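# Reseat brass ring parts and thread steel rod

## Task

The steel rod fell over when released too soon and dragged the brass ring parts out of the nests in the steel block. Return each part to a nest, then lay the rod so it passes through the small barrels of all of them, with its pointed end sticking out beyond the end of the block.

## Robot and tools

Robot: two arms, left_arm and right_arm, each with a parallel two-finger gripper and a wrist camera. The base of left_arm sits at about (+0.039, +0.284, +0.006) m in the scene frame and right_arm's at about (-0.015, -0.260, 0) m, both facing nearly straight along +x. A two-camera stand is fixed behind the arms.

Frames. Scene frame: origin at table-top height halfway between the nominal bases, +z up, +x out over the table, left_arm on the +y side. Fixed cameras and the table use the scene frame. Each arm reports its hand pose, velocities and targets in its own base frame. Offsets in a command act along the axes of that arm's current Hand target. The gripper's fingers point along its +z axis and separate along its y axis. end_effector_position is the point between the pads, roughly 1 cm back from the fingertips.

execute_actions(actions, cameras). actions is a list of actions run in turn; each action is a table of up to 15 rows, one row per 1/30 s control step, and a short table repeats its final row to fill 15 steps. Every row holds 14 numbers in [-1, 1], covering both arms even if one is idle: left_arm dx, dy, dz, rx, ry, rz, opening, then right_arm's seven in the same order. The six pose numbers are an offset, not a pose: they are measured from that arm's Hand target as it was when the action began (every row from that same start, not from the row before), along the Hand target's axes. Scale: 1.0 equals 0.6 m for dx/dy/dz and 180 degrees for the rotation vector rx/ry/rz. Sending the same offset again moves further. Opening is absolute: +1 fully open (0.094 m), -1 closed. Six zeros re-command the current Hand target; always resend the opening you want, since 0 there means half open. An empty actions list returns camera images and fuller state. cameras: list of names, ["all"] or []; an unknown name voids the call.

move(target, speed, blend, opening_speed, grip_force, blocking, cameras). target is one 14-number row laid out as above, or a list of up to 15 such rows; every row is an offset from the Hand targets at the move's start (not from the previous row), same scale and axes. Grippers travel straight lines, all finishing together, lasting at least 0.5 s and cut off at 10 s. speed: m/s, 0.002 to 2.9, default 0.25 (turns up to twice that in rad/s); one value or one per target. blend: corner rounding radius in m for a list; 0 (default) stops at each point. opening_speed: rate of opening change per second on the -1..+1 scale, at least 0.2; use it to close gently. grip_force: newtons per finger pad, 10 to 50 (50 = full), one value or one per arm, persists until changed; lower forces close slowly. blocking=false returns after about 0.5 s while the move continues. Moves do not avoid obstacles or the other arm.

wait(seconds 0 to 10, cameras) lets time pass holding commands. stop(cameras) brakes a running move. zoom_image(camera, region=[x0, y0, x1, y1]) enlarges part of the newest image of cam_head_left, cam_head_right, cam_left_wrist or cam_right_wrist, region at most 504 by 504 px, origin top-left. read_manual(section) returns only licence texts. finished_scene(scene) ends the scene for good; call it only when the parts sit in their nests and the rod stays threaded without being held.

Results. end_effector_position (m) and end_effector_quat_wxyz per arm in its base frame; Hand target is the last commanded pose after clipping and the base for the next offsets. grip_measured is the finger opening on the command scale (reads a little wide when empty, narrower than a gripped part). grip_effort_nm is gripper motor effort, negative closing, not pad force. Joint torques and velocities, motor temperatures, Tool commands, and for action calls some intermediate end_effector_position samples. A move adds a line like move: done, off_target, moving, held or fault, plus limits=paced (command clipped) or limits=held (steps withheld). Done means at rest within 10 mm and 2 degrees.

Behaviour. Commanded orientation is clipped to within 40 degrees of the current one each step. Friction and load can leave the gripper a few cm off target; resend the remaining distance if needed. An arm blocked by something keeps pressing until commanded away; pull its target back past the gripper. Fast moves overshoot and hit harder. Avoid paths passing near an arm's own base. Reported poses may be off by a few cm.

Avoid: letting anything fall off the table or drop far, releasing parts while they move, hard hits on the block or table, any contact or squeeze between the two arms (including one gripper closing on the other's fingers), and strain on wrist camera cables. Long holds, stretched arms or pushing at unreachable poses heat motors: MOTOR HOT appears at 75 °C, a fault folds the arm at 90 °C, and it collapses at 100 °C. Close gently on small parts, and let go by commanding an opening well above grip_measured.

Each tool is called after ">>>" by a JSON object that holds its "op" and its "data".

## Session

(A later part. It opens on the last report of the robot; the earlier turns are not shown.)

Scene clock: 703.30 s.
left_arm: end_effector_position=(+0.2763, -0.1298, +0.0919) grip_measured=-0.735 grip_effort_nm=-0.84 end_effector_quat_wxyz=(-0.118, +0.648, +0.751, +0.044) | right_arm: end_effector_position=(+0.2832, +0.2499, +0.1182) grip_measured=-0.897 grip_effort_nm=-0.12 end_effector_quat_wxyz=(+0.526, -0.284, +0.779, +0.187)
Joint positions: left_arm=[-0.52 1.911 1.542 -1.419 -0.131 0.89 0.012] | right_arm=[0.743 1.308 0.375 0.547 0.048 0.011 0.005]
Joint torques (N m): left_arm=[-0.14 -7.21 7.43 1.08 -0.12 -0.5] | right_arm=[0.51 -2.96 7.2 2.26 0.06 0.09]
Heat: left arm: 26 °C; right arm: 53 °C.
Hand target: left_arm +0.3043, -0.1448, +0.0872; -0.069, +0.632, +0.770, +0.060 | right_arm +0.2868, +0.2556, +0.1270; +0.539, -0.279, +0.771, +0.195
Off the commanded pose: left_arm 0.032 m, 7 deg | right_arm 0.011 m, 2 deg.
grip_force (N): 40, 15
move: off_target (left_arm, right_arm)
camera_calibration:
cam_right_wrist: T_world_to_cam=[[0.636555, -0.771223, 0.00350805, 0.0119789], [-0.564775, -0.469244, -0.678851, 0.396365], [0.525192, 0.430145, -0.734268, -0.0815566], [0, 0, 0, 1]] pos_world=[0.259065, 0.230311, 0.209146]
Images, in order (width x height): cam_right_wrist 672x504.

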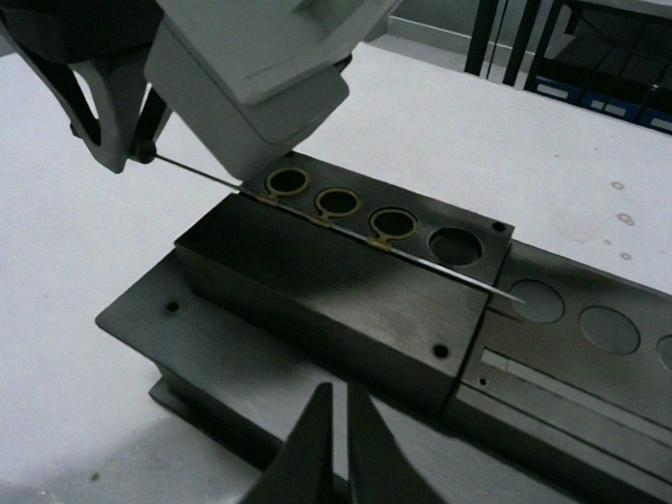

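>>> {"op": "move", "data": {"target": [-0.0049, 0.0004, -0.0012, 0, 0, 0, -0.95, 0, 0, 0, 0, 0, 0, -0.9], "speed": 0.02, "cameras": ["cam_right_wrist"]}}

>>> {"op": "zoom_image", "data": {"camera": "cam_right_wrist", "region": [235, 145, 455, 295]}}

>>> {"op": "zoom_image", "data": {"camera": "cam_right_wrist", "region": [235, 155, 335, 230]}}

Scene clock: 704.73 s.
left_arm: end_effector_position=(+0.2767, -0.1323, +0.0926) grip_measured=-0.735 grip_effort_nm=-0.84 end_effector_quat_wxyz=(-0.120, +0.649, +0.750, +0.044) | right_arm: end_effector_position=(+0.2832, +0.2499, +0.1182) grip_measured=-0.897 grip_effort_nm=-0.12 end_effector_quat_wxyz=(+0.526, -0.284, +0.779, +0.187)
Joint positions: left_arm=[-0.526 1.919 1.555 -1.427 -0.131 0.884 0.012] | right_arm=[0.743 1.308 0.375 0.547 0.048 0.011 0.005]
Joint torques (N m): left_arm=[-0.08 -7.46 7.15 1.12 -0.1 -0.54] | right_arm=[0.53 -2.97 7.2 2.26 0.06 0.09]
Heat: left arm: 26 °C; right arm: 53 °C.
Hand target: left_arm +0.3051, -0.1479, +0.0874; -0.069, +0.632, +0.770, +0.060 | right_arm +0.2868, +0.2556, +0.1270; +0.539, -0.279, +0.771, +0.195
Off the commanded pose: left_arm 0.033 m, 7 deg | right_arm 0.011 m, 2 deg.
grip_force (N): 40, 15
move: off_target (left_arm, right_arm)
camera_calibration:
cam_right_wrist: T_world_to_cam=[[0.636555, -0.771223, 0.00350805, 0.0119789], [-0.564775, -0.469244, -0.678851, 0.396365], [0.525192, 0.430145, -0.734268, -0.0815566], [0, 0, 0, 1]] pos_world=[0.259065, 0.230311, 0.209146]
Images, in order (width x height): cam_right_wrist 672x504.

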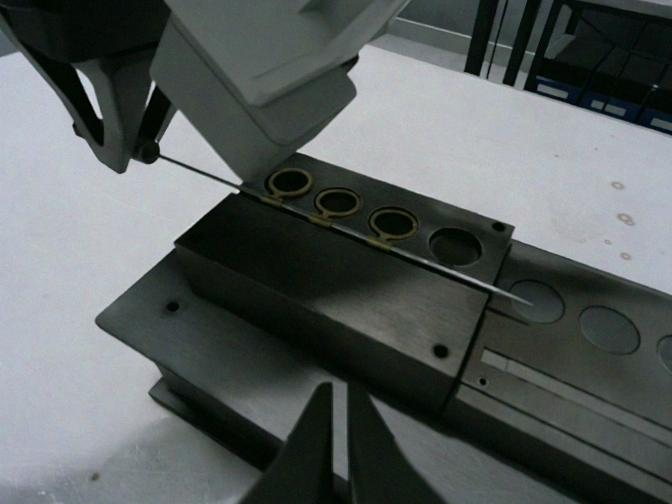

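Scaled by 2.291 from the camera's 672x504 image, which has a finer 960x720 frame.

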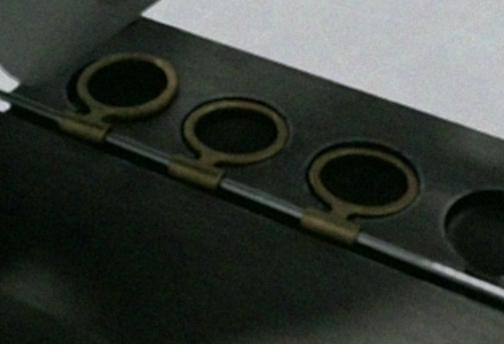

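Scaled by 5.040 from the camera's 672x504 image, which has a finer 960x720 frame.

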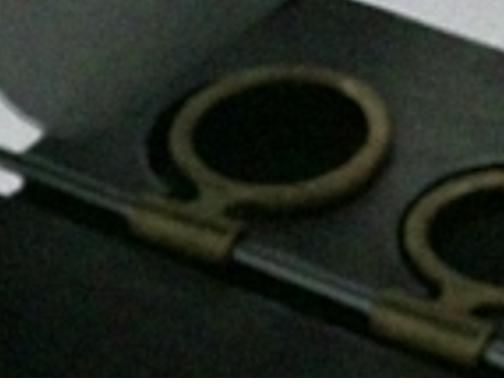

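>>> {"op": "execute_actions", "data": {"actions": [], "cameras": ["cam_left_wrist"]}}

>>> {"op": "zoom_image", "data": {"camera": "cam_left_wrist", "region": [270, 0, 400, 98]}}

Scene clock: 706.53 s.
left_arm: end_effector_position=(+0.2767, -0.1323, +0.0926) grip_measured=-0.735 grip_effort_nm=-0.84 end_effector_quat_wxyz=(-0.120, +0.649, +0.750, +0.044) | right_arm: end_effector_position=(+0.2832, +0.2499, +0.1182) grip_measured=-0.897 grip_effort_nm=-0.12 end_effector_quat_wxyz=(+0.526, -0.284, +0.779, +0.187)
Joint positions: left_arm=[-0.526 1.919 1.555 -1.427 -0.131 0.884 0.012] | right_arm=[0.743 1.308 0.375 0.547 0.048 0.011 0.005]
Joint velocities: within noise
Joint torques (N m): left_arm=[-0.21 -7.17 7.23 1.06 -0.13 -0.55] | right_arm=[0.5 -2.95 7.21 2.27 0.06 0.09]
Motor temperatures (°C): left_arm=[21 25 26 22 19 23 24] | right_arm=[19 21 27 53 21 21 20]
Heat: left arm: 26 °C; right arm: 53 °C.
Hand target: left_arm +0.3051, -0.1479, +0.0874; -0.069, +0.632, +0.770, +0.060 | right_arm +0.2868, +0.2556, +0.1270; +0.539, -0.279, +0.771, +0.195
Tool commands: left_gripper/opening=-0.95 right_gripper/opening=-0.9
Off the commanded pose: left_arm 0.033 m, 7 deg | right_arm 0.011 m, 2 deg.
grip_force (N): 40, 15
camera_calibration:
cam_left_wrist: T_world_to_cam=[[-0.985267, -0.150494, 0.0812413, 0.245853], [-0.0694565, 0.786205, 0.61405, 0.103853], [-0.156283, 0.599361, -0.785075, 0.28696], [0, 0, 0, 1]] pos_world=[0.294291, -0.216643, 0.141541]
Images, in order (width x height): cam_left_wrist 672x504.

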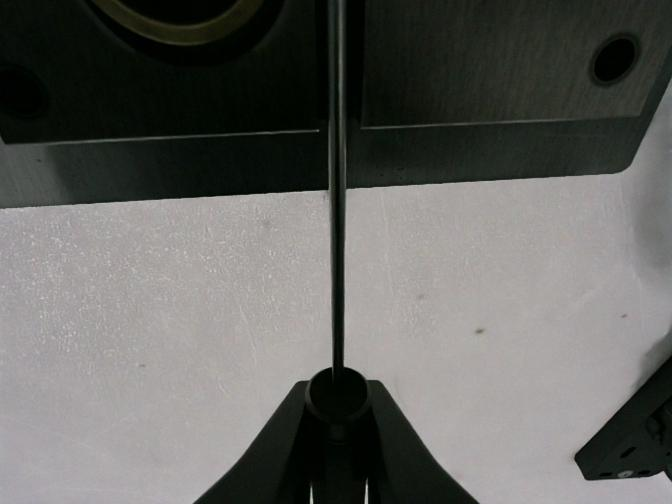

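Scaled by 3.877 from the camera's 672x504 image, which has a finer 960x720 frame.

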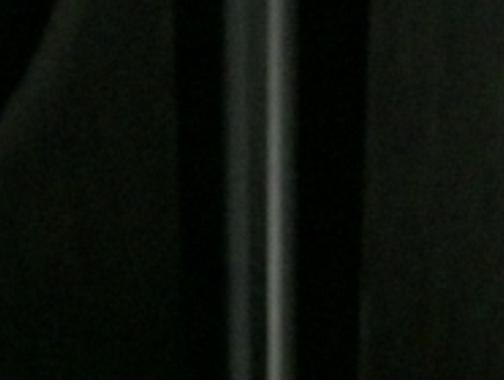

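>>> {"op": "zoom_image", "data": {"camera": "cam_left_wrist", "region": [60, 0, 260, 150]}}

Scaled by 2.520 from the camera's 672x504 image, which has a finer 960x720 frame.

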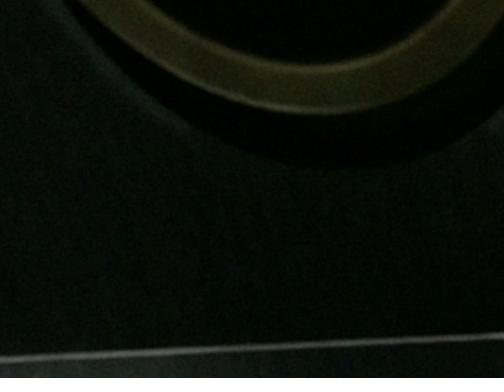

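>>> {"op": "move", "data": {"target": [0.0117, -0.0053, -0.0047, 0, 0, 0, -0.95, 0, 0, 0, 0, 0, 0, -0.9], "speed": 0.03, "cameras": ["cam_right_wrist"]}}

>>> {"op": "zoom_image", "data": {"camera": "cam_right_wrist", "region": [235, 145, 455, 295]}}

Scene clock: 711.70 s.
left_arm: end_effector_position=(+0.2766, -0.1323, +0.0927) grip_measured=-0.735 grip_effort_nm=-0.84 end_effector_quat_wxyz=(-0.120, +0.649, +0.750, +0.044) | right_arm: end_effector_position=(+0.2832, +0.2499, +0.1182) grip_measured=-0.897 grip_effort_nm=-0.12 end_effector_quat_wxyz=(+0.526, -0.284, +0.779, +0.187)
Joint positions: left_arm=[-0.526 1.919 1.555 -1.427 -0.131 0.884 0.012] | right_arm=[0.743 1.308 0.375 0.547 0.048 0.011 0.005]
Joint torques (N m): left_arm=[0.54 -9.01 5.63 1.03 -0.16 -0.46] | right_arm=[0.51 -2.96 7.23 2.26 0.05 0.09]
Heat: left arm: 26 °C; right arm: 53 °C.
Hand target: left_arm +0.3007, -0.1422, +0.0914; -0.069, +0.632, +0.770, +0.060 | right_arm +0.2868, +0.2556, +0.1270; +0.539, -0.279, +0.771, +0.195
Off the commanded pose: left_arm 0.026 m, 7 deg | right_arm 0.011 m, 2 deg.
grip_force (N): 40, 15
move: off_target (left_arm, right_arm)
camera_calibration:
cam_right_wrist: T_world_to_cam=[[0.636555, -0.771223, 0.00350805, 0.0119789], [-0.564775, -0.469244, -0.678851, 0.396365], [0.525192, 0.430145, -0.734268, -0.0815566], [0, 0, 0, 1]] pos_world=[0.259065, 0.230311, 0.209146]
Images, in order (width x height): cam_right_wrist 672x504.

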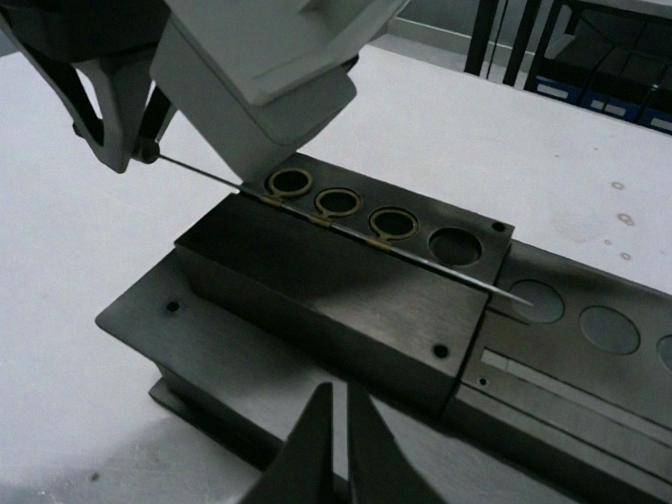

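Scaled by 2.291 from the camera's 672x504 image, which has a finer 960x720 frame.

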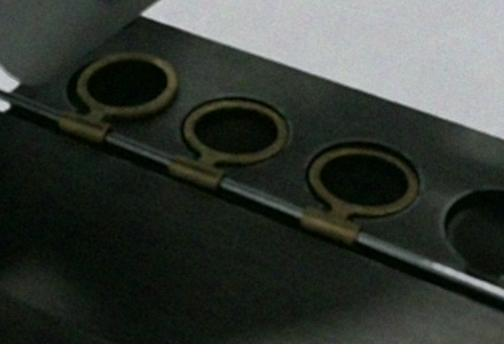

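>>> {"op": "move", "data": {"target": [0.0097, -0.0053, -0.0033, 0, 0, 0, -0.95, 0, 0, 0, 0, 0, 0, -0.9], "speed": 0.03, "cameras": ["cam_right_wrist"]}}

>>> {"op": "zoom_image", "data": {"camera": "cam_right_wrist", "region": [235, 145, 455, 295]}}

Scene clock: 713.03 s.
left_arm: end_effector_position=(+0.2761, -0.1320, +0.0924) grip_measured=-0.735 grip_effort_nm=-0.84 end_effector_quat_wxyz=(-0.121, +0.648, +0.750, +0.044) | right_arm: end_effector_position=(+0.2832, +0.2499, +0.1182) grip_measured=-0.897 grip_effort_nm=-0.12 end_effector_quat_wxyz=(+0.526, -0.284, +0.779, +0.187)
Joint positions: left_arm=[-0.526 1.919 1.553 -1.428 -0.131 0.884 0.012] | right_arm=[0.743 1.308 0.375 0.547 0.048 0.011 0.005]
Joint torques (N m): left_arm=[1.03 -10.85 4.23 1 -0.16 -0.39] | right_arm=[0.51 -2.95 7.2 2.27 0.05 0.09]
Heat: left arm: 26 °C; right arm: 53 °C.
Hand target: left_arm +0.2965, -0.1375, +0.0944; -0.069, +0.632, +0.770, +0.060 | right_arm +0.2868, +0.2556, +0.1270; +0.539, -0.279, +0.771, +0.195
Off the commanded pose: left_arm 0.021 m, 7 deg | right_arm 0.011 m, 2 deg.
grip_force (N): 40, 15
move: off_target (left_arm, right_arm)
camera_calibration:
cam_right_wrist: T_world_to_cam=[[0.636555, -0.771223, 0.00350805, 0.0119789], [-0.564775, -0.469244, -0.678851, 0.396365], [0.525192, 0.430145, -0.734268, -0.0815566], [0, 0, 0, 1]] pos_world=[0.259065, 0.230311, 0.209146]
Images, in order (width x height): cam_right_wrist 672x504.

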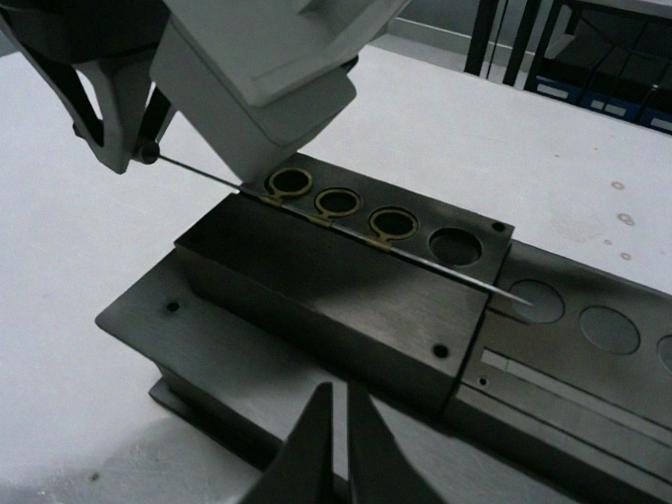

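Scaled by 2.291 from the camera's 672x504 image, which has a finer 960x720 frame.

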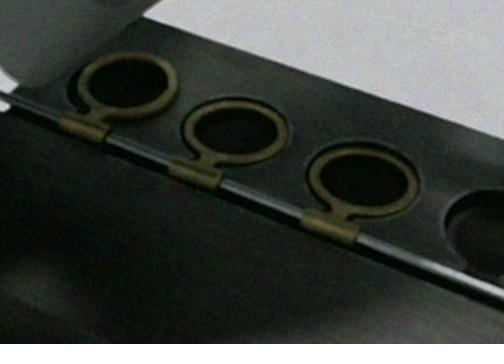

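>>> {"op": "move", "data": {"target": [0.0045, -0.0020, -0.0026, 0, 0, 0, -0.95, 0, 0, 0, 0, 0, 0, -0.9], "speed": 0.03, "cameras": ["cam_right_wrist"]}}

>>> {"op": "zoom_image", "data": {"camera": "cam_right_wrist", "region": [235, 145, 455, 295]}}

Scene clock: 714.73 s.
left_arm: end_effector_position=(+0.2759, -0.1319, +0.0917) grip_measured=-0.735 grip_effort_nm=-0.84 end_effector_quat_wxyz=(-0.121, +0.648, +0.750, +0.044) | right_arm: end_effector_position=(+0.2832, +0.2499, +0.1182) grip_measured=-0.897 grip_effort_nm=-0.12 end_effector_quat_wxyz=(+0.526, -0.284, +0.779, +0.187)
Joint positions: left_arm=[-0.526 1.919 1.55 -1.426 -0.131 0.884 0.012] | right_arm=[0.743 1.308 0.375 0.547 0.048 0.011 0.005]
Joint torques (N m): left_arm=[1.28 -11.71 4.11 0.92 -0.15 -0.35] | right_arm=[0.51 -2.97 7.2 2.26 0.06 0.09]
Heat: left arm: 26 °C; right arm: 53 °C.
Hand target: left_arm +0.2949, -0.1355, +0.0965; -0.069, +0.632, +0.770, +0.060 | right_arm +0.2868, +0.2556, +0.1270; +0.539, -0.279, +0.771, +0.195
Off the commanded pose: left_arm 0.020 m, 7 deg | right_arm 0.011 m, 2 deg.
grip_force (N): 40, 15
move: off_target (left_arm, right_arm)
camera_calibration:
cam_right_wrist: T_world_to_cam=[[0.636555, -0.771223, 0.00350805, 0.0119789], [-0.564775, -0.469244, -0.678851, 0.396365], [0.525192, 0.430145, -0.734268, -0.0815566], [0, 0, 0, 1]] pos_world=[0.259065, 0.230311, 0.209146]
Images, in order (width x height): cam_right_wrist 672x504.

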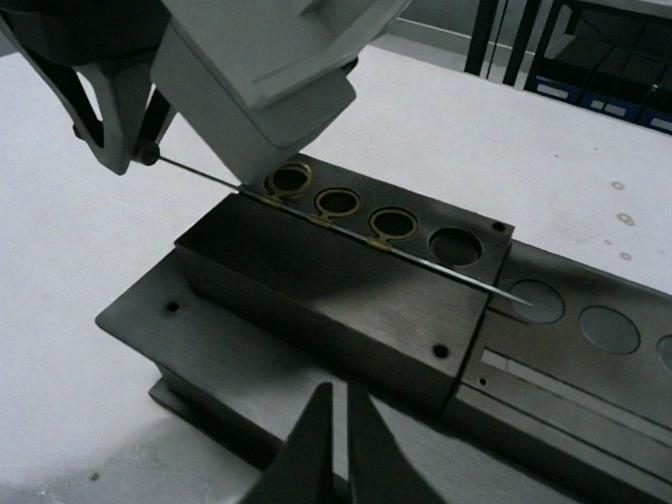

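Scaled by 2.291 from the camera's 672x504 image, which has a finer 960x720 frame.

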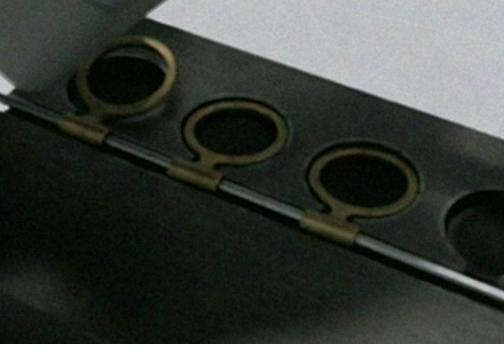

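>>> {"op": "move", "data": {"target": [0.0037, 0, -0.0019, 0, 0, 0, -0.95, 0, 0, 0, 0, 0, 0, -0.9], "speed": 0.03, "cameras": ["cam_right_wrist", "cam_left_wrist"]}}

>>> {"op": "zoom_image", "data": {"camera": "cam_right_wrist", "region": [235, 145, 455, 295]}}

Scene clock: 716.13 s.
left_arm: end_effector_position=(+0.2758, -0.1315, +0.0916) grip_measured=-0.735 grip_effort_nm=-0.84 end_effector_quat_wxyz=(-0.120, +0.648, +0.751, +0.044) | right_arm: end_effector_position=(+0.2832, +0.2499, +0.1182) grip_measured=-0.897 grip_effort_nm=-0.12 end_effector_quat_wxyz=(+0.526, -0.284, +0.779, +0.187)
Joint positions: left_arm=[-0.525 1.917 1.548 -1.424 -0.13 0.884 0.012] | right_arm=[0.743 1.308 0.375 0.547 0.048 0.011 0.005]
Joint torques (N m): left_arm=[1.35 -12.1 4.16 0.82 -0.17 -0.33] | right_arm=[0.51 -2.96 7.19 2.27 0.06 0.09]
Heat: left arm: 26 °C; right arm: 53 °C.
Hand target: left_arm +0.2944, -0.1334, +0.0980; -0.069, +0.632, +0.770, +0.060 | right_arm +0.2868, +0.2556, +0.1270; +0.539, -0.279, +0.771, +0.195
Off the commanded pose: left_arm 0.020 m, 7 deg | right_arm 0.011 m, 2 deg.
grip_force (N): 40, 15
move: off_target (left_arm, right_arm)
camera_calibration:
cam_left_wrist: T_world_to_cam=[[-0.984812, -0.152299, 0.0833746, 0.24456], [-0.0695721, 0.786099, 0.614173, 0.103845], [-0.159078, 0.599044, -0.784755, 0.286212], [0, 0, 0, 1]] pos_world=[0.2936, -0.21584, 0.140437]
cam_right_wrist: T_world_to_cam=[[0.636555, -0.771223, 0.00350805, 0.0119789], [-0.564775, -0.469244, -0.678851, 0.396365], [0.525192, 0.430145, -0.734268, -0.0815566], [0, 0, 0, 1]] pos_world=[0.259065, 0.230311, 0.209146]
Images, in order (width x height): cam_left_wrist 672x504, cam_right_wrist 672x504.

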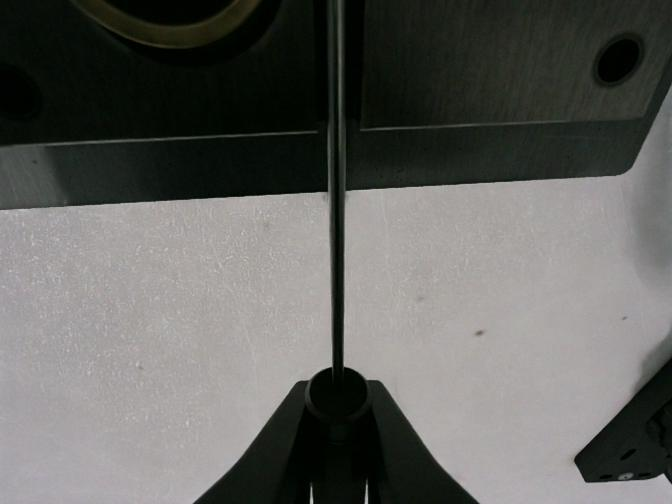

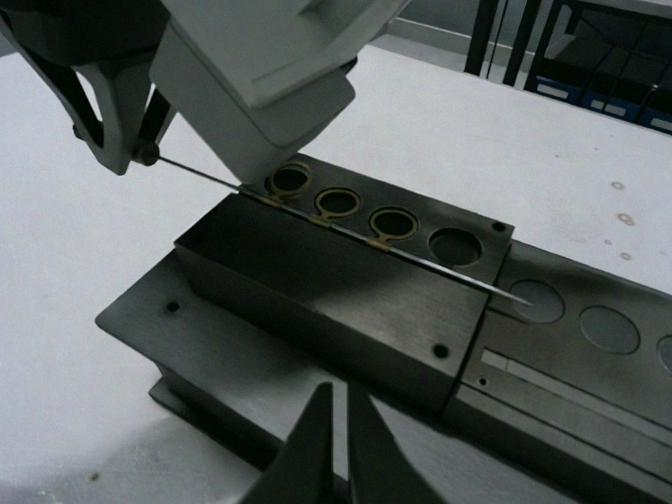

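Scaled by 2.291 from the camera's 672x504 image, which has a finer 960x720 frame.

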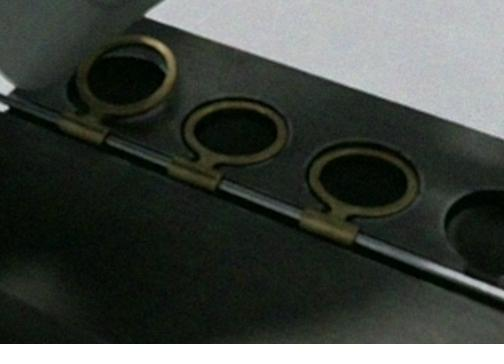

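>>> {"op": "zoom_image", "data": {"camera": "cam_left_wrist", "region": [60, 0, 360, 150]}}

Scaled by 1.680 from the camera's 672x504 image, which has a finer 960x720 frame.

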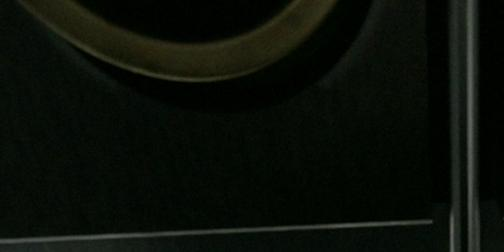

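>>> {"op": "move", "data": {"target": [0.0009, -0.0021, -0.0019, 0, 0, 0, -0.95, 0, 0, 0, 0, 0, 0, -0.9], "speed": 0.03, "cameras": ["cam_right_wrist", "cam_left_wrist"]}}

>>> {"op": "zoom_image", "data": {"camera": "cam_right_wrist", "region": [235, 145, 455, 295]}}

>>> {"op": "zoom_image", "data": {"camera": "cam_left_wrist", "region": [60, 0, 360, 150]}}

Scene clock: 721.13 s.
left_arm: end_effector_position=(+0.2757, -0.1316, +0.0922) grip_measured=-0.735 grip_effort_nm=-0.84 end_effector_quat_wxyz=(-0.118, +0.648, +0.751, +0.044) | right_arm: end_effector_position=(+0.2832, +0.2499, +0.1182) grip_measured=-0.897 grip_effort_nm=-0.12 end_effector_quat_wxyz=(+0.526, -0.284, +0.779, +0.187)
Joint positions: left_arm=[-0.525 1.913 1.545 -1.422 -0.129 0.884 0.012] | right_arm=[0.743 1.308 0.375 0.547 0.048 0.011 0.005]
Joint torques (N m): left_arm=[1.24 -12.14 4.12 0.74 -0.14 -0.29] | right_arm=[0.5 -2.96 7.2 2.27 0.05 0.09]
Heat: left arm: 26 °C; right arm: 53 °C.
Hand target: left_arm +0.2931, -0.1334, +0.0992; -0.069, +0.632, +0.770, +0.060 | right_arm +0.2868, +0.2556, +0.1270; +0.539, -0.279, +0.771, +0.195
Off the commanded pose: left_arm 0.019 m, 7 deg | right_arm 0.011 m, 2 deg.
grip_force (N): 40, 15
move: off_target (left_arm, right_arm)
camera_calibration:
cam_left_wrist: T_world_to_cam=[[-0.985055, -0.152196, 0.0806405, 0.244783], [-0.0715537, 0.787476, 0.612178, 0.10441], [-0.156674, 0.597259, -0.786597, 0.285919], [0, 0, 0, 1]] pos_world=[0.293391, -0.215733, 0.141246]
cam_right_wrist: T_world_to_cam=[[0.636555, -0.771223, 0.00350805, 0.0119789], [-0.564775, -0.469244, -0.678851, 0.396365], [0.525192, 0.430145, -0.734268, -0.0815566], [0, 0, 0, 1]] pos_world=[0.259065, 0.230311, 0.209146]
Images, in order (width x height): cam_left_wrist 672x504, cam_right_wrist 672x504.

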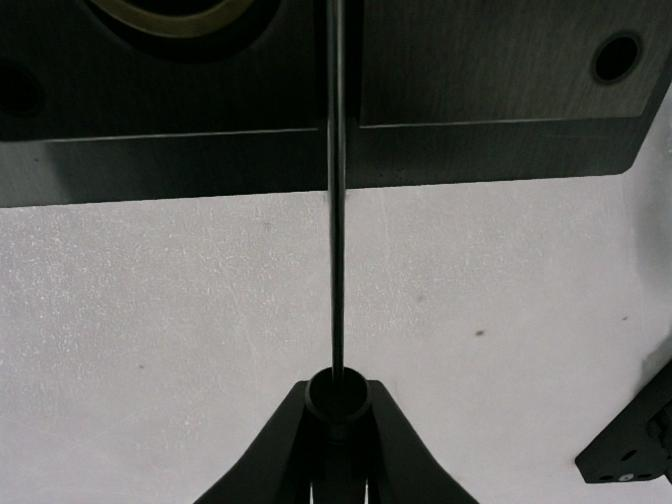

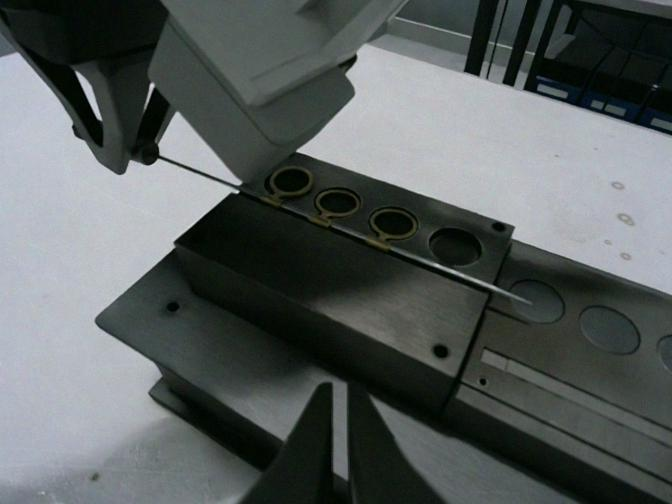

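Scaled by 2.291 from the camera's 672x504 image, which has a finer 960x720 frame.

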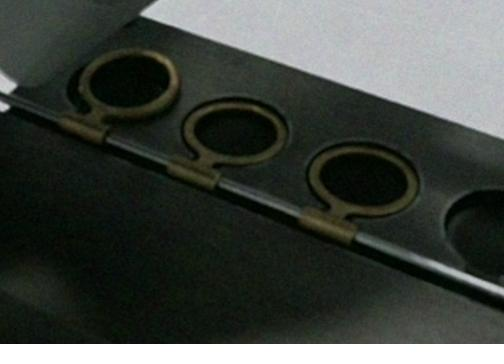

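Scaled by 1.680 from the camera's 672x504 image, which has a finer 960x720 frame.

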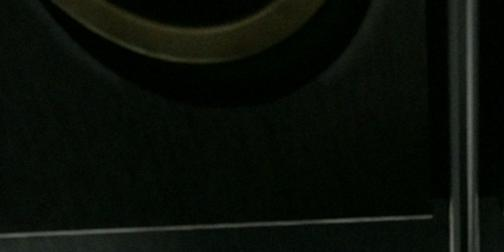

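>>> {"op": "move", "data": {"target": [0.0026, -0.0016, -0.0016, 0, 0, 0, -0.95, 0, 0, 0, 0, 0, 0, -0.9], "speed": 0.03, "cameras": ["cam_right_wrist", "cam_left_wrist"]}}

>>> {"op": "zoom_image", "data": {"camera": "cam_right_wrist", "region": [235, 145, 455, 295]}}

>>> {"op": "zoom_image", "data": {"camera": "cam_left_wrist", "region": [60, 0, 360, 150]}}

Scene clock: 723.07 s.
left_arm: end_effector_position=(+0.2759, -0.1314, +0.0940) grip_measured=-0.735 grip_effort_nm=-0.84 end_effector_quat_wxyz=(-0.114, +0.648, +0.752, +0.045) | right_arm: end_effector_position=(+0.2832, +0.2499, +0.1182) grip_measured=-0.897 grip_effort_nm=-0.12 end_effector_quat_wxyz=(+0.526, -0.284, +0.779, +0.187)
Joint positions: left_arm=[-0.524 1.903 1.542 -1.418 -0.129 0.884 0.012] | right_arm=[0.743 1.308 0.375 0.547 0.048 0.011 0.005]
Joint torques (N m): left_arm=[1.35 -11.88 4.12 0.79 -0.15 -0.29] | right_arm=[0.51 -2.95 7.2 2.26 0.06 0.09]
Heat: left arm: 26 °C; right arm: 53 °C.
Hand target: left_arm +0.2920, -0.1323, +0.1005; -0.069, +0.632, +0.770, +0.060 | right_arm +0.2868, +0.2556, +0.1270; +0.539, -0.279, +0.771, +0.195
Off the commanded pose: left_arm 0.017 m, 6 deg | right_arm 0.011 m, 2 deg.
grip_force (N): 40, 15
move: off_target (left_arm, right_arm)
camera_calibration:
cam_left_wrist: T_world_to_cam=[[-0.985576, -0.152535, 0.0732947, 0.245665], [-0.0771054, 0.790286, 0.607867, 0.105445], [-0.150645, 0.593448, -0.790649, 0.28555], [0, 0, 0, 1]] pos_world=[0.293268, -0.215318, 0.143667]
cam_right_wrist: T_world_to_cam=[[0.636555, -0.771223, 0.00350805, 0.0119789], [-0.564775, -0.469244, -0.678851, 0.396365], [0.525192, 0.430145, -0.734268, -0.0815566], [0, 0, 0, 1]] pos_world=[0.259065, 0.230311, 0.209146]
Images, in order (width x height): cam_left_wrist 672x504, cam_right_wrist 672x504.

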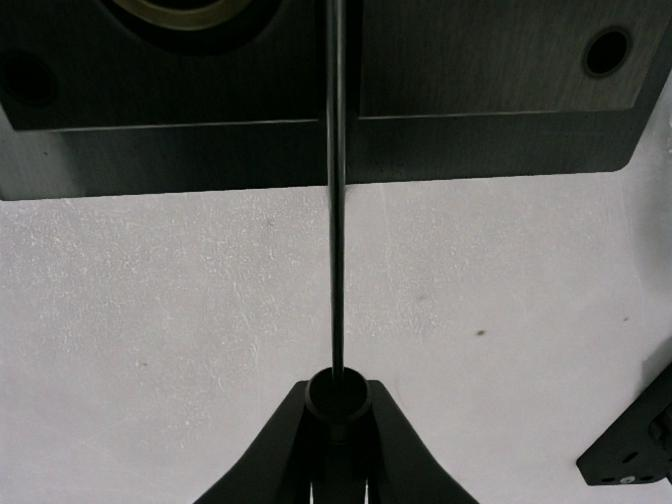

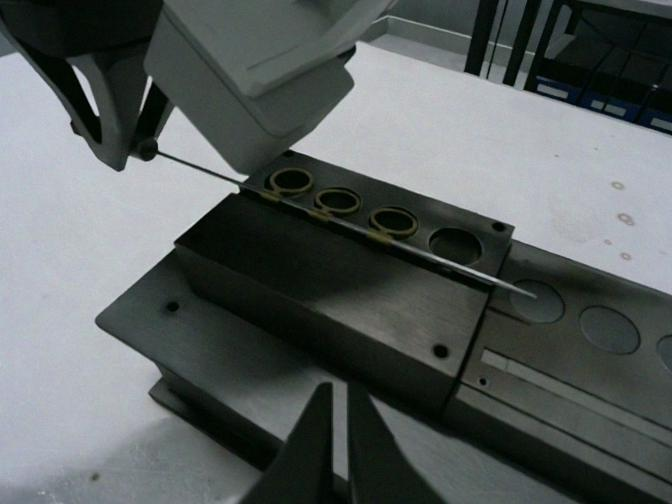

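Scaled by 2.291 from the camera's 672x504 image, which has a finer 960x720 frame.

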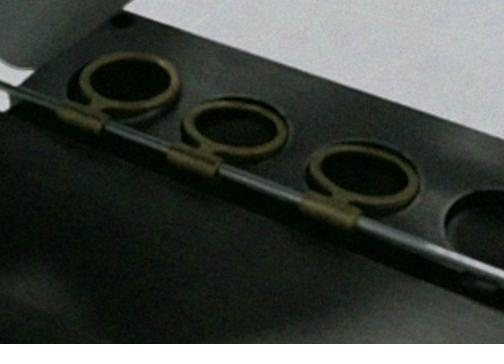

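Scaled by 1.680 from the camera's 672x504 image, which has a finer 960x720 frame.

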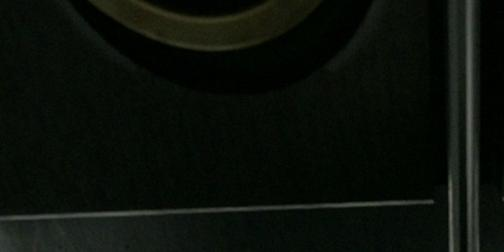

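>>> {"op": "move", "data": {"target": [0.0034, -0.0009, 0.0004, 0, 0, 0, -0.95, 0, 0, 0, 0, 0, 0, -0.9], "speed": 0.03, "cameras": ["cam_right_wrist", "cam_left_wrist"]}}

>>> {"op": "zoom_image", "data": {"camera": "cam_right_wrist", "region": [235, 145, 455, 295]}}

>>> {"op": "zoom_image", "data": {"camera": "cam_left_wrist", "region": [60, 0, 360, 150]}}

Scene clock: 725.23 s.
left_arm: end_effector_position=(+0.2758, -0.1313, +0.0939) grip_measured=-0.735 grip_effort_nm=-0.84 end_effector_quat_wxyz=(-0.111, +0.647, +0.753, +0.044) | right_arm: end_effector_position=(+0.2832, +0.2499, +0.1182) grip_measured=-0.897 grip_effort_nm=-0.12 end_effector_quat_wxyz=(+0.526, -0.284, +0.779, +0.187)
Joint positions: left_arm=[-0.523 1.896 1.534 -1.41 -0.127 0.884 0.012] | right_arm=[0.743 1.308 0.375 0.547 0.048 0.011 0.005]
Joint torques (N m): left_arm=[1.59 -11.89 4.11 0.71 -0.17 -0.3] | right_arm=[0.5 -2.96 7.21 2.27 0.05 0.09]
Heat: left arm: 26 °C; right arm: 53 °C.
Hand target: left_arm +0.2909, -0.1305, +0.1005; -0.069, +0.632, +0.770, +0.060 | right_arm +0.2868, +0.2556, +0.1270; +0.539, -0.279, +0.771, +0.195
Off the commanded pose: left_arm 0.017 m, 6 deg | right_arm 0.011 m, 2 deg.
grip_force (N): 40, 15
move: off_target (left_arm, right_arm)
camera_calibration:
cam_left_wrist: T_world_to_cam=[[-0.985599, -0.154094, 0.0696327, 0.24569], [-0.0814037, 0.793309, 0.603352, 0.107404], [-0.148213, 0.588995, -0.794429, 0.284474], [0, 0, 0, 1]] pos_world=[0.293058, -0.214899, 0.144083]
cam_right_wrist: T_world_to_cam=[[0.636555, -0.771223, 0.00350805, 0.0119789], [-0.564775, -0.469244, -0.678851, 0.396365], [0.525192, 0.430145, -0.734268, -0.0815566], [0, 0, 0, 1]] pos_world=[0.259065, 0.230311, 0.209146]
Images, in order (width x height): cam_left_wrist 672x504, cam_right_wrist 672x504.

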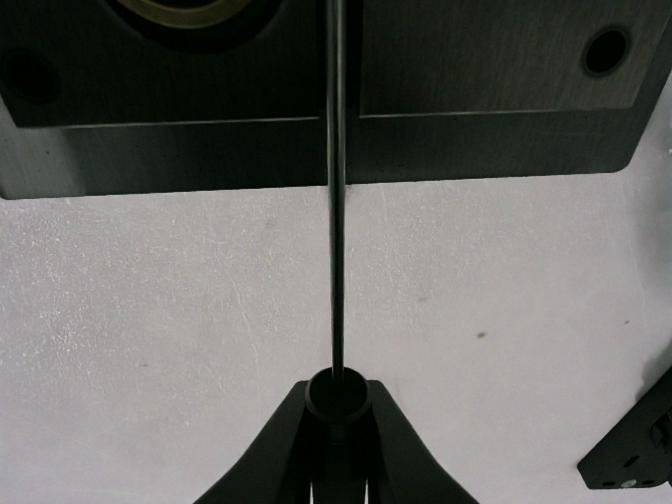

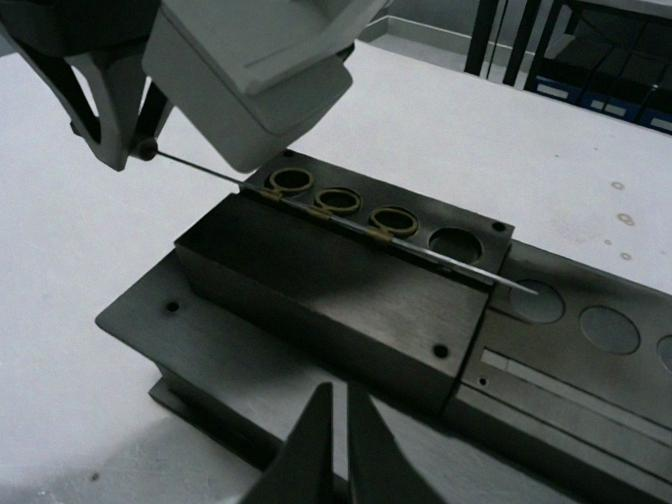

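Scaled by 2.291 from the camera's 672x504 image, which has a finer 960x720 frame.

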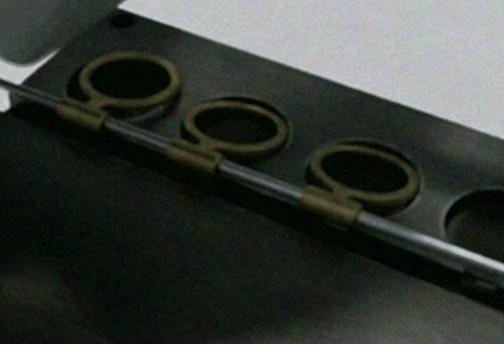

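Scaled by 1.680 from the camera's 672x504 image, which has a finer 960x720 frame.

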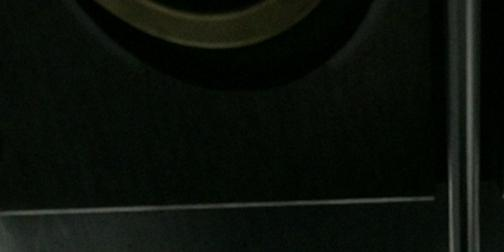

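>>> {"op": "zoom_image", "data": {"camera": "cam_right_wrist", "region": [235, 155, 335, 230]}}

>>> {"op": "zoom_image", "data": {"camera": "cam_right_wrist", "region": [355, 200, 455, 275]}}

Scaled by 5.040 from the camera's 672x504 image, which has a finer 960x720 frame.

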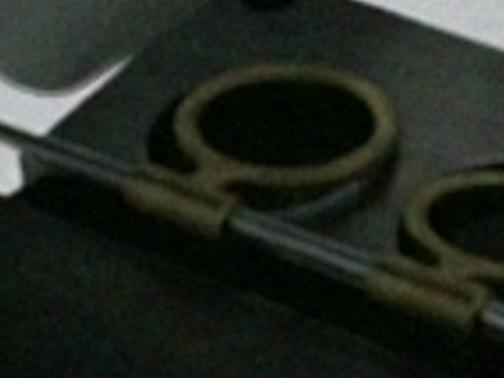

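Scaled by 5.040 from the camera's 672x504 image, which has a finer 960x720 frame.

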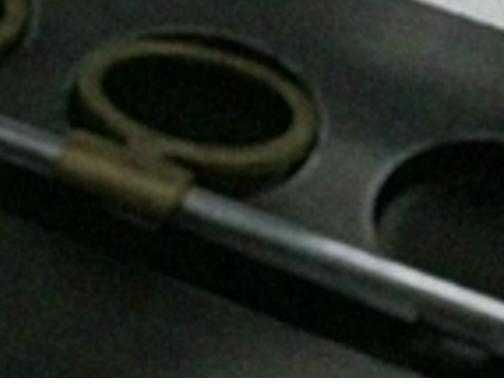

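>>> {"op": "move", "data": {"target": [0.0033, -0.0003, 0.0020, 0, 0, 0, -0.95, 0, 0, 0, 0, 0, 0, -0.9], "speed": 0.03, "cameras": ["cam_right_wrist"]}}

>>> {"op": "zoom_image", "data": {"camera": "cam_right_wrist", "region": [235, 145, 455, 295]}}

Scene clock: 738.13 s.
left_arm: end_effector_position=(+0.2754, -0.1312, +0.0930) grip_measured=-0.735 grip_effort_nm=-0.84 end_effector_quat_wxyz=(-0.107, +0.646, +0.754, +0.042) | right_arm: end_effector_position=(+0.2832, +0.2499, +0.1182) grip_measured=-0.897 grip_effort_nm=-0.12 end_effector_quat_wxyz=(+0.526, -0.284, +0.779, +0.187)
Joint positions: left_arm=[-0.52 1.89 1.523 -1.4 -0.122 0.885 0.012] | right_arm=[0.743 1.308 0.375 0.547 0.048 0.011 0.005]
Joint torques (N m): left_arm=[1.7 -11.77 4.34 0.7 -0.26 -0.23] | right_arm=[0.53 -2.96 7.17 2.26 0.06 0.09]
Heat: left arm: 26 °C; right arm: 53 °C.
Hand target: left_arm +0.2904, -0.1283, +0.0998; -0.069, +0.632, +0.770, +0.060 | right_arm +0.2867, +0.2556, +0.1270; +0.539, -0.279, +0.771, +0.195
Off the commanded pose: left_arm 0.017 m, 5 deg | right_arm 0.011 m, 2 deg.
grip_force (N): 40, 15
move: off_target (left_arm, right_arm)
camera_calibration:
cam_right_wrist: T_world_to_cam=[[0.636555, -0.771223, 0.00350805, 0.0119789], [-0.564775, -0.469244, -0.678851, 0.396365], [0.525192, 0.430145, -0.734268, -0.0815566], [0, 0, 0, 1]] pos_world=[0.259065, 0.230311, 0.209146]
Images, in order (width x height): cam_right_wrist 672x504.

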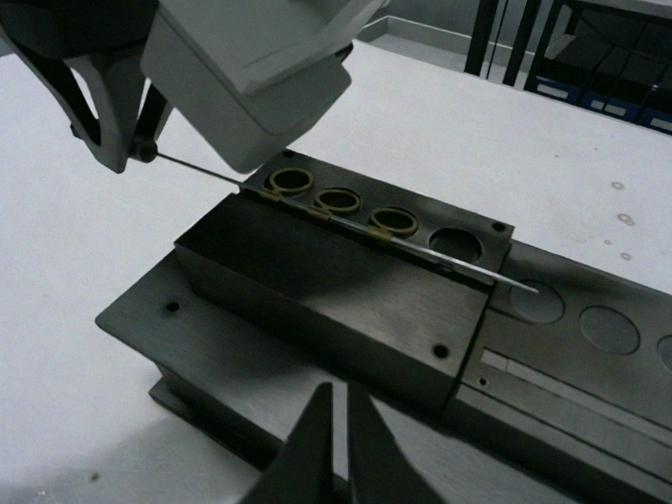

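Scaled by 2.291 from the camera's 672x504 image, which has a finer 960x720 frame.

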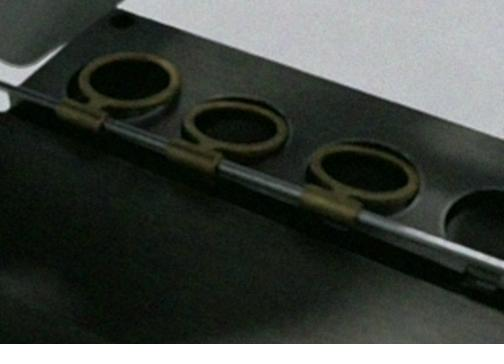

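>>> {"op": "move", "data": {"target": [0.0002, -0.0008, 0.0049, 0, 0, 0, -0.95, 0, 0, 0, 0, 0, 0, -0.9], "speed": 0.03, "cameras": ["cam_right_wrist", "cam_left_wrist"]}}

>>> {"op": "zoom_image", "data": {"camera": "cam_right_wrist", "region": [235, 145, 455, 295]}}

Scene clock: 742.13 s.
left_arm: end_effector_position=(+0.2748, -0.1311, +0.0894) grip_measured=-0.735 grip_effort_nm=-0.84 end_effector_quat_wxyz=(-0.107, +0.646, +0.754, +0.041) | right_arm: end_effector_position=(+0.2832, +0.2499, +0.1182) grip_measured=-0.897 grip_effort_nm=-0.12 end_effector_quat_wxyz=(+0.526, -0.284, +0.779, +0.187)
Joint positions: left_arm=[-0.52 1.89 1.508 -1.386 -0.121 0.885 0.012] | right_arm=[0.743 1.308 0.375 0.547 0.048 0.011 0.005]
Joint torques (N m): left_arm=[1.59 -11.89 4.12 0.66 -0.24 -0.25] | right_arm=[0.5 -2.93 7.21 2.26 0.05 0.1]
Heat: left arm: 26 °C; right arm: 54 °C.
Hand target: left_arm +0.2898, -0.1278, +0.0969; -0.069, +0.632, +0.770, +0.060 | right_arm +0.2867, +0.2556, +0.1270; +0.539, -0.279, +0.771, +0.195
Off the commanded pose: left_arm 0.017 m, 5 deg | right_arm 0.011 m, 2 deg.
grip_force (N): 40, 15
move: off_target (left_arm, right_arm)
camera_calibration:
cam_left_wrist: T_world_to_cam=[[-0.985208, -0.156723, 0.0693025, 0.244631], [-0.0850022, 0.798111, 0.596484, 0.112166], [-0.148794, 0.58177, -0.799628, 0.280328], [0, 0, 0, 1]] pos_world=[0.292258, -0.214268, 0.1403]
cam_right_wrist: T_world_to_cam=[[0.636555, -0.771223, 0.00350805, 0.0119789], [-0.564775, -0.469244, -0.678851, 0.396365], [0.525192, 0.430145, -0.734268, -0.0815566], [0, 0, 0, 1]] pos_world=[0.259065, 0.230311, 0.209146]
Images, in order (width x height): cam_left_wrist 672x504, cam_right_wrist 672x504.

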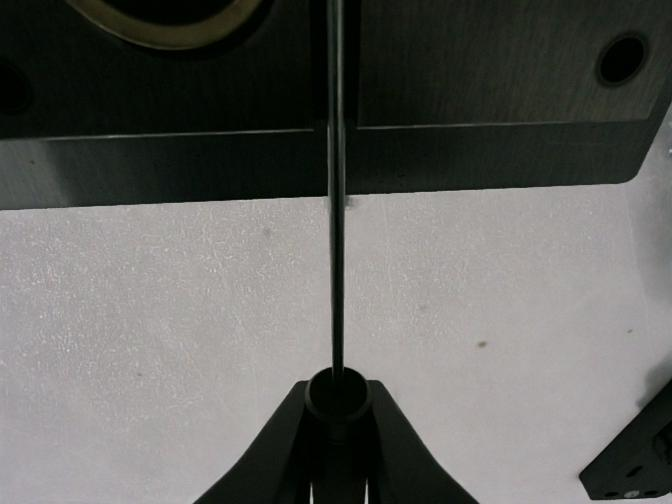

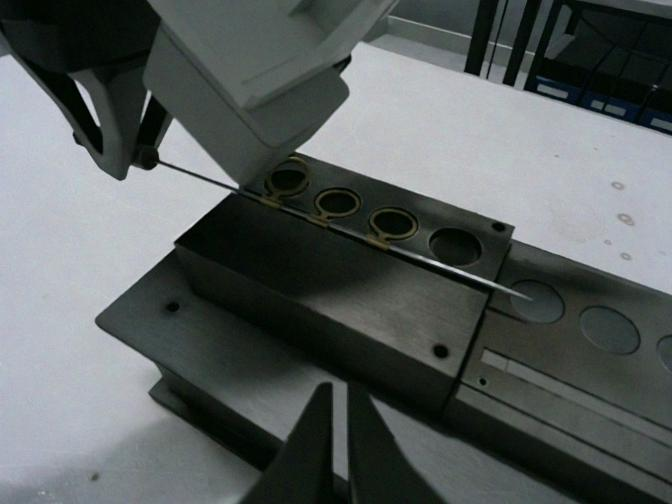

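Scaled by 2.291 from the camera's 672x504 image, which has a finer 960x720 frame.

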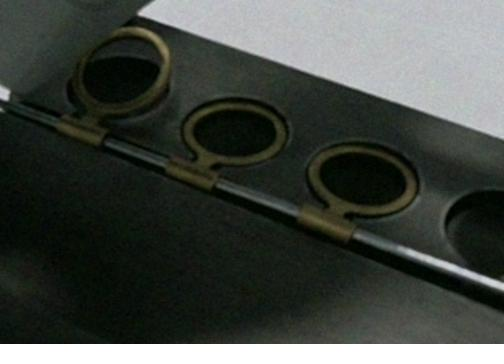

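>>> {"op": "move", "data": {"target": [0.0045, 0.0002, -0.0005, 0, 0, 0, -0.95, 0, 0, 0, 0, 0, 0, -0.9], "speed": 0.03, "cameras": ["cam_right_wrist"]}}

>>> {"op": "zoom_image", "data": {"camera": "cam_right_wrist", "region": [235, 145, 455, 295]}}

Scene clock: 743.67 s.
left_arm: end_effector_position=(+0.2751, -0.1303, +0.0906) grip_measured=-0.735 grip_effort_nm=-0.84 end_effector_quat_wxyz=(-0.103, +0.647, +0.754, +0.040) | right_arm: end_effector_position=(+0.2832, +0.2499, +0.1182) grip_measured=-0.897 grip_effort_nm=-0.12 end_effector_quat_wxyz=(+0.526, -0.284, +0.779, +0.187)
Joint positions: left_arm=[-0.515 1.881 1.503 -1.381 -0.117 0.892 0.012] | right_arm=[0.743 1.308 0.375 0.547 0.048 0.011 0.005]
Joint torques (N m): left_arm=[1.73 -11.55 3.99 0.64 -0.32 -0.23] | right_arm=[0.53 -2.97 7.2 2.26 0.05 0.09]
Heat: left arm: 26 °C; right arm: 54 °C.
Hand target: left_arm +0.2894, -0.1252, +0.0977; -0.069, +0.632, +0.770, +0.060 | right_arm +0.2867, +0.2556, +0.1270; +0.539, -0.279, +0.771, +0.195
Off the commanded pose: left_arm 0.017 m, 5 deg | right_arm 0.011 m, 2 deg.
grip_force (N): 40, 15
move: off_target (left_arm, right_arm)
camera_calibration:
cam_right_wrist: T_world_to_cam=[[0.636555, -0.771223, 0.00350805, 0.0119789], [-0.564775, -0.469244, -0.678851, 0.396365], [0.525192, 0.430145, -0.734268, -0.0815566], [0, 0, 0, 1]] pos_world=[0.259065, 0.230311, 0.209146]
Images, in order (width x height): cam_right_wrist 672x504.

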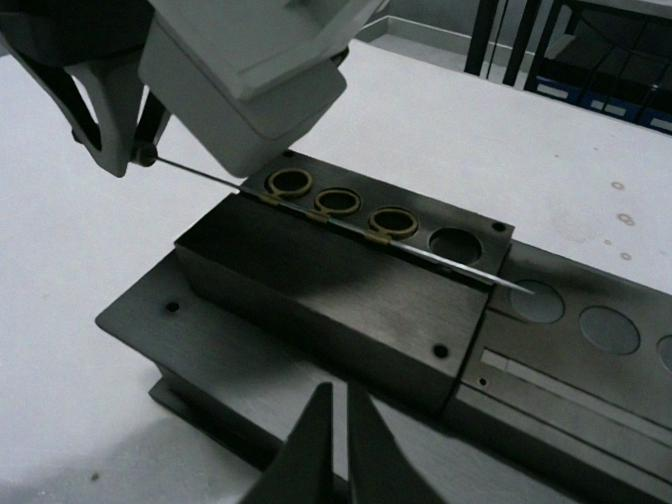

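Scaled by 2.291 from the camera's 672x504 image, which has a finer 960x720 frame.

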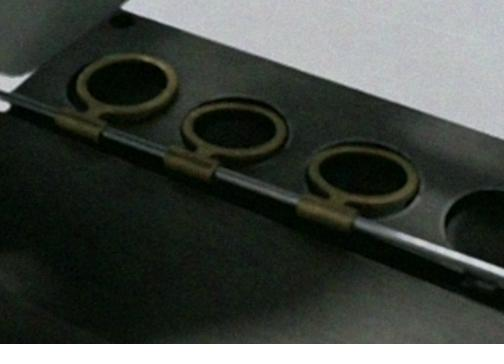

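>>> {"op": "move", "data": {"target": [[0.0002, -0.0006, 0.0036, 0, 0, 0, -0.95, 0, 0, 0, 0, 0, 0, -0.9], [0.0045, -0.0004, 0.0031, 0, 0, 0, -0.95, 0, 0, 0, 0, 0, 0, -0.9]], "speed": 0.03, "cameras": ["cam_right_wrist"]}}

>>> {"op": "zoom_image", "data": {"camera": "cam_right_wrist", "region": [235, 145, 455, 295]}}

Scene clock: 745.80 s.
left_arm: end_effector_position=(+0.2747, -0.1281, +0.0888) grip_measured=-0.735 grip_effort_nm=-0.84 end_effector_quat_wxyz=(-0.102, +0.647, +0.754, +0.039) | right_arm: end_effector_position=(+0.2832, +0.2499, +0.1182) grip_measured=-0.897 grip_effort_nm=-0.12 end_effector_quat_wxyz=(+0.526, -0.284, +0.779, +0.187)
Joint positions: left_arm=[-0.509 1.874 1.487 -1.369 -0.116 0.899 0.012] | right_arm=[0.743 1.308 0.375 0.547 0.048 0.011 0.005]
Joint torques (N m): left_arm=[1.81 -11.56 3.95 0.61 -0.31 -0.28] | right_arm=[0.51 -2.97 7.2 2.27 0.05 0.08]
Heat: left arm: 26 °C; right arm: 54 °C.
Hand target: left_arm +0.2886, -0.1223, +0.0964; -0.069, +0.632, +0.770, +0.060 | right_arm +0.2867, +0.2556, +0.1270; +0.539, -0.279, +0.771, +0.195
Off the commanded pose: left_arm 0.017 m, 5 deg | right_arm 0.011 m, 2 deg.
grip_force (N): 40, 15
move: off_target (left_arm, right_arm)
camera_calibration:
cam_right_wrist: T_world_to_cam=[[0.636555, -0.771223, 0.00350805, 0.0119789], [-0.564775, -0.469244, -0.678851, 0.396365], [0.525192, 0.430145, -0.734268, -0.0815566], [0, 0, 0, 1]] pos_world=[0.259065, 0.230311, 0.209146]
Images, in order (width x height): cam_right_wrist 672x504.

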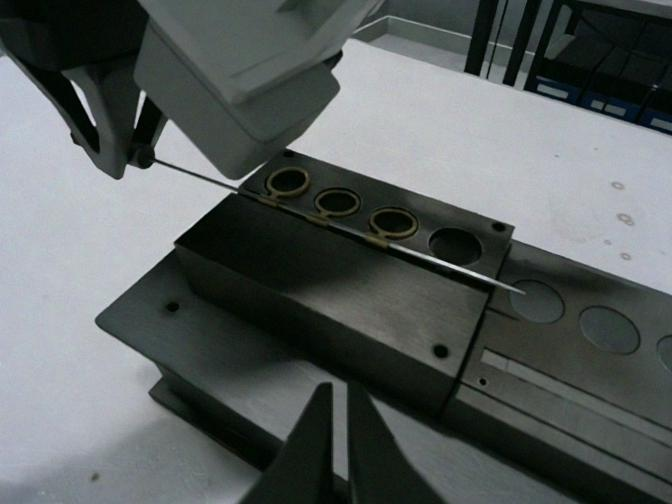

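Scaled by 2.291 from the camera's 672x504 image, which has a finer 960x720 frame.

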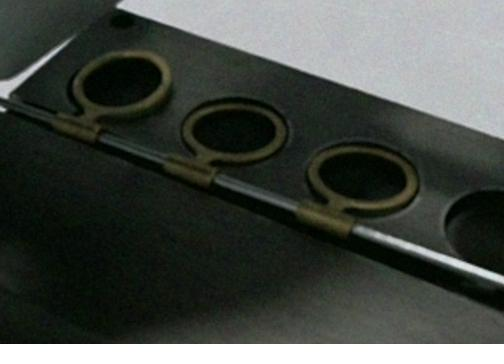

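>>> {"op": "zoom_image", "data": {"camera": "cam_right_wrist", "region": [235, 155, 335, 230]}}

Scaled by 5.040 from the camera's 672x504 image, which has a finer 960x720 frame.

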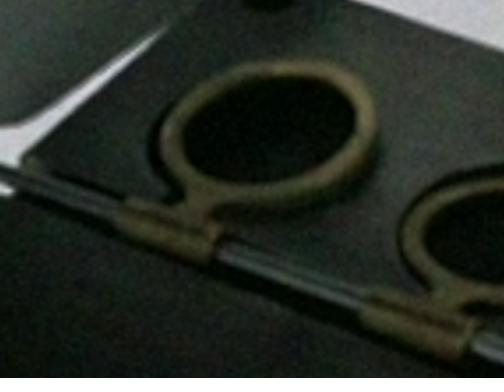

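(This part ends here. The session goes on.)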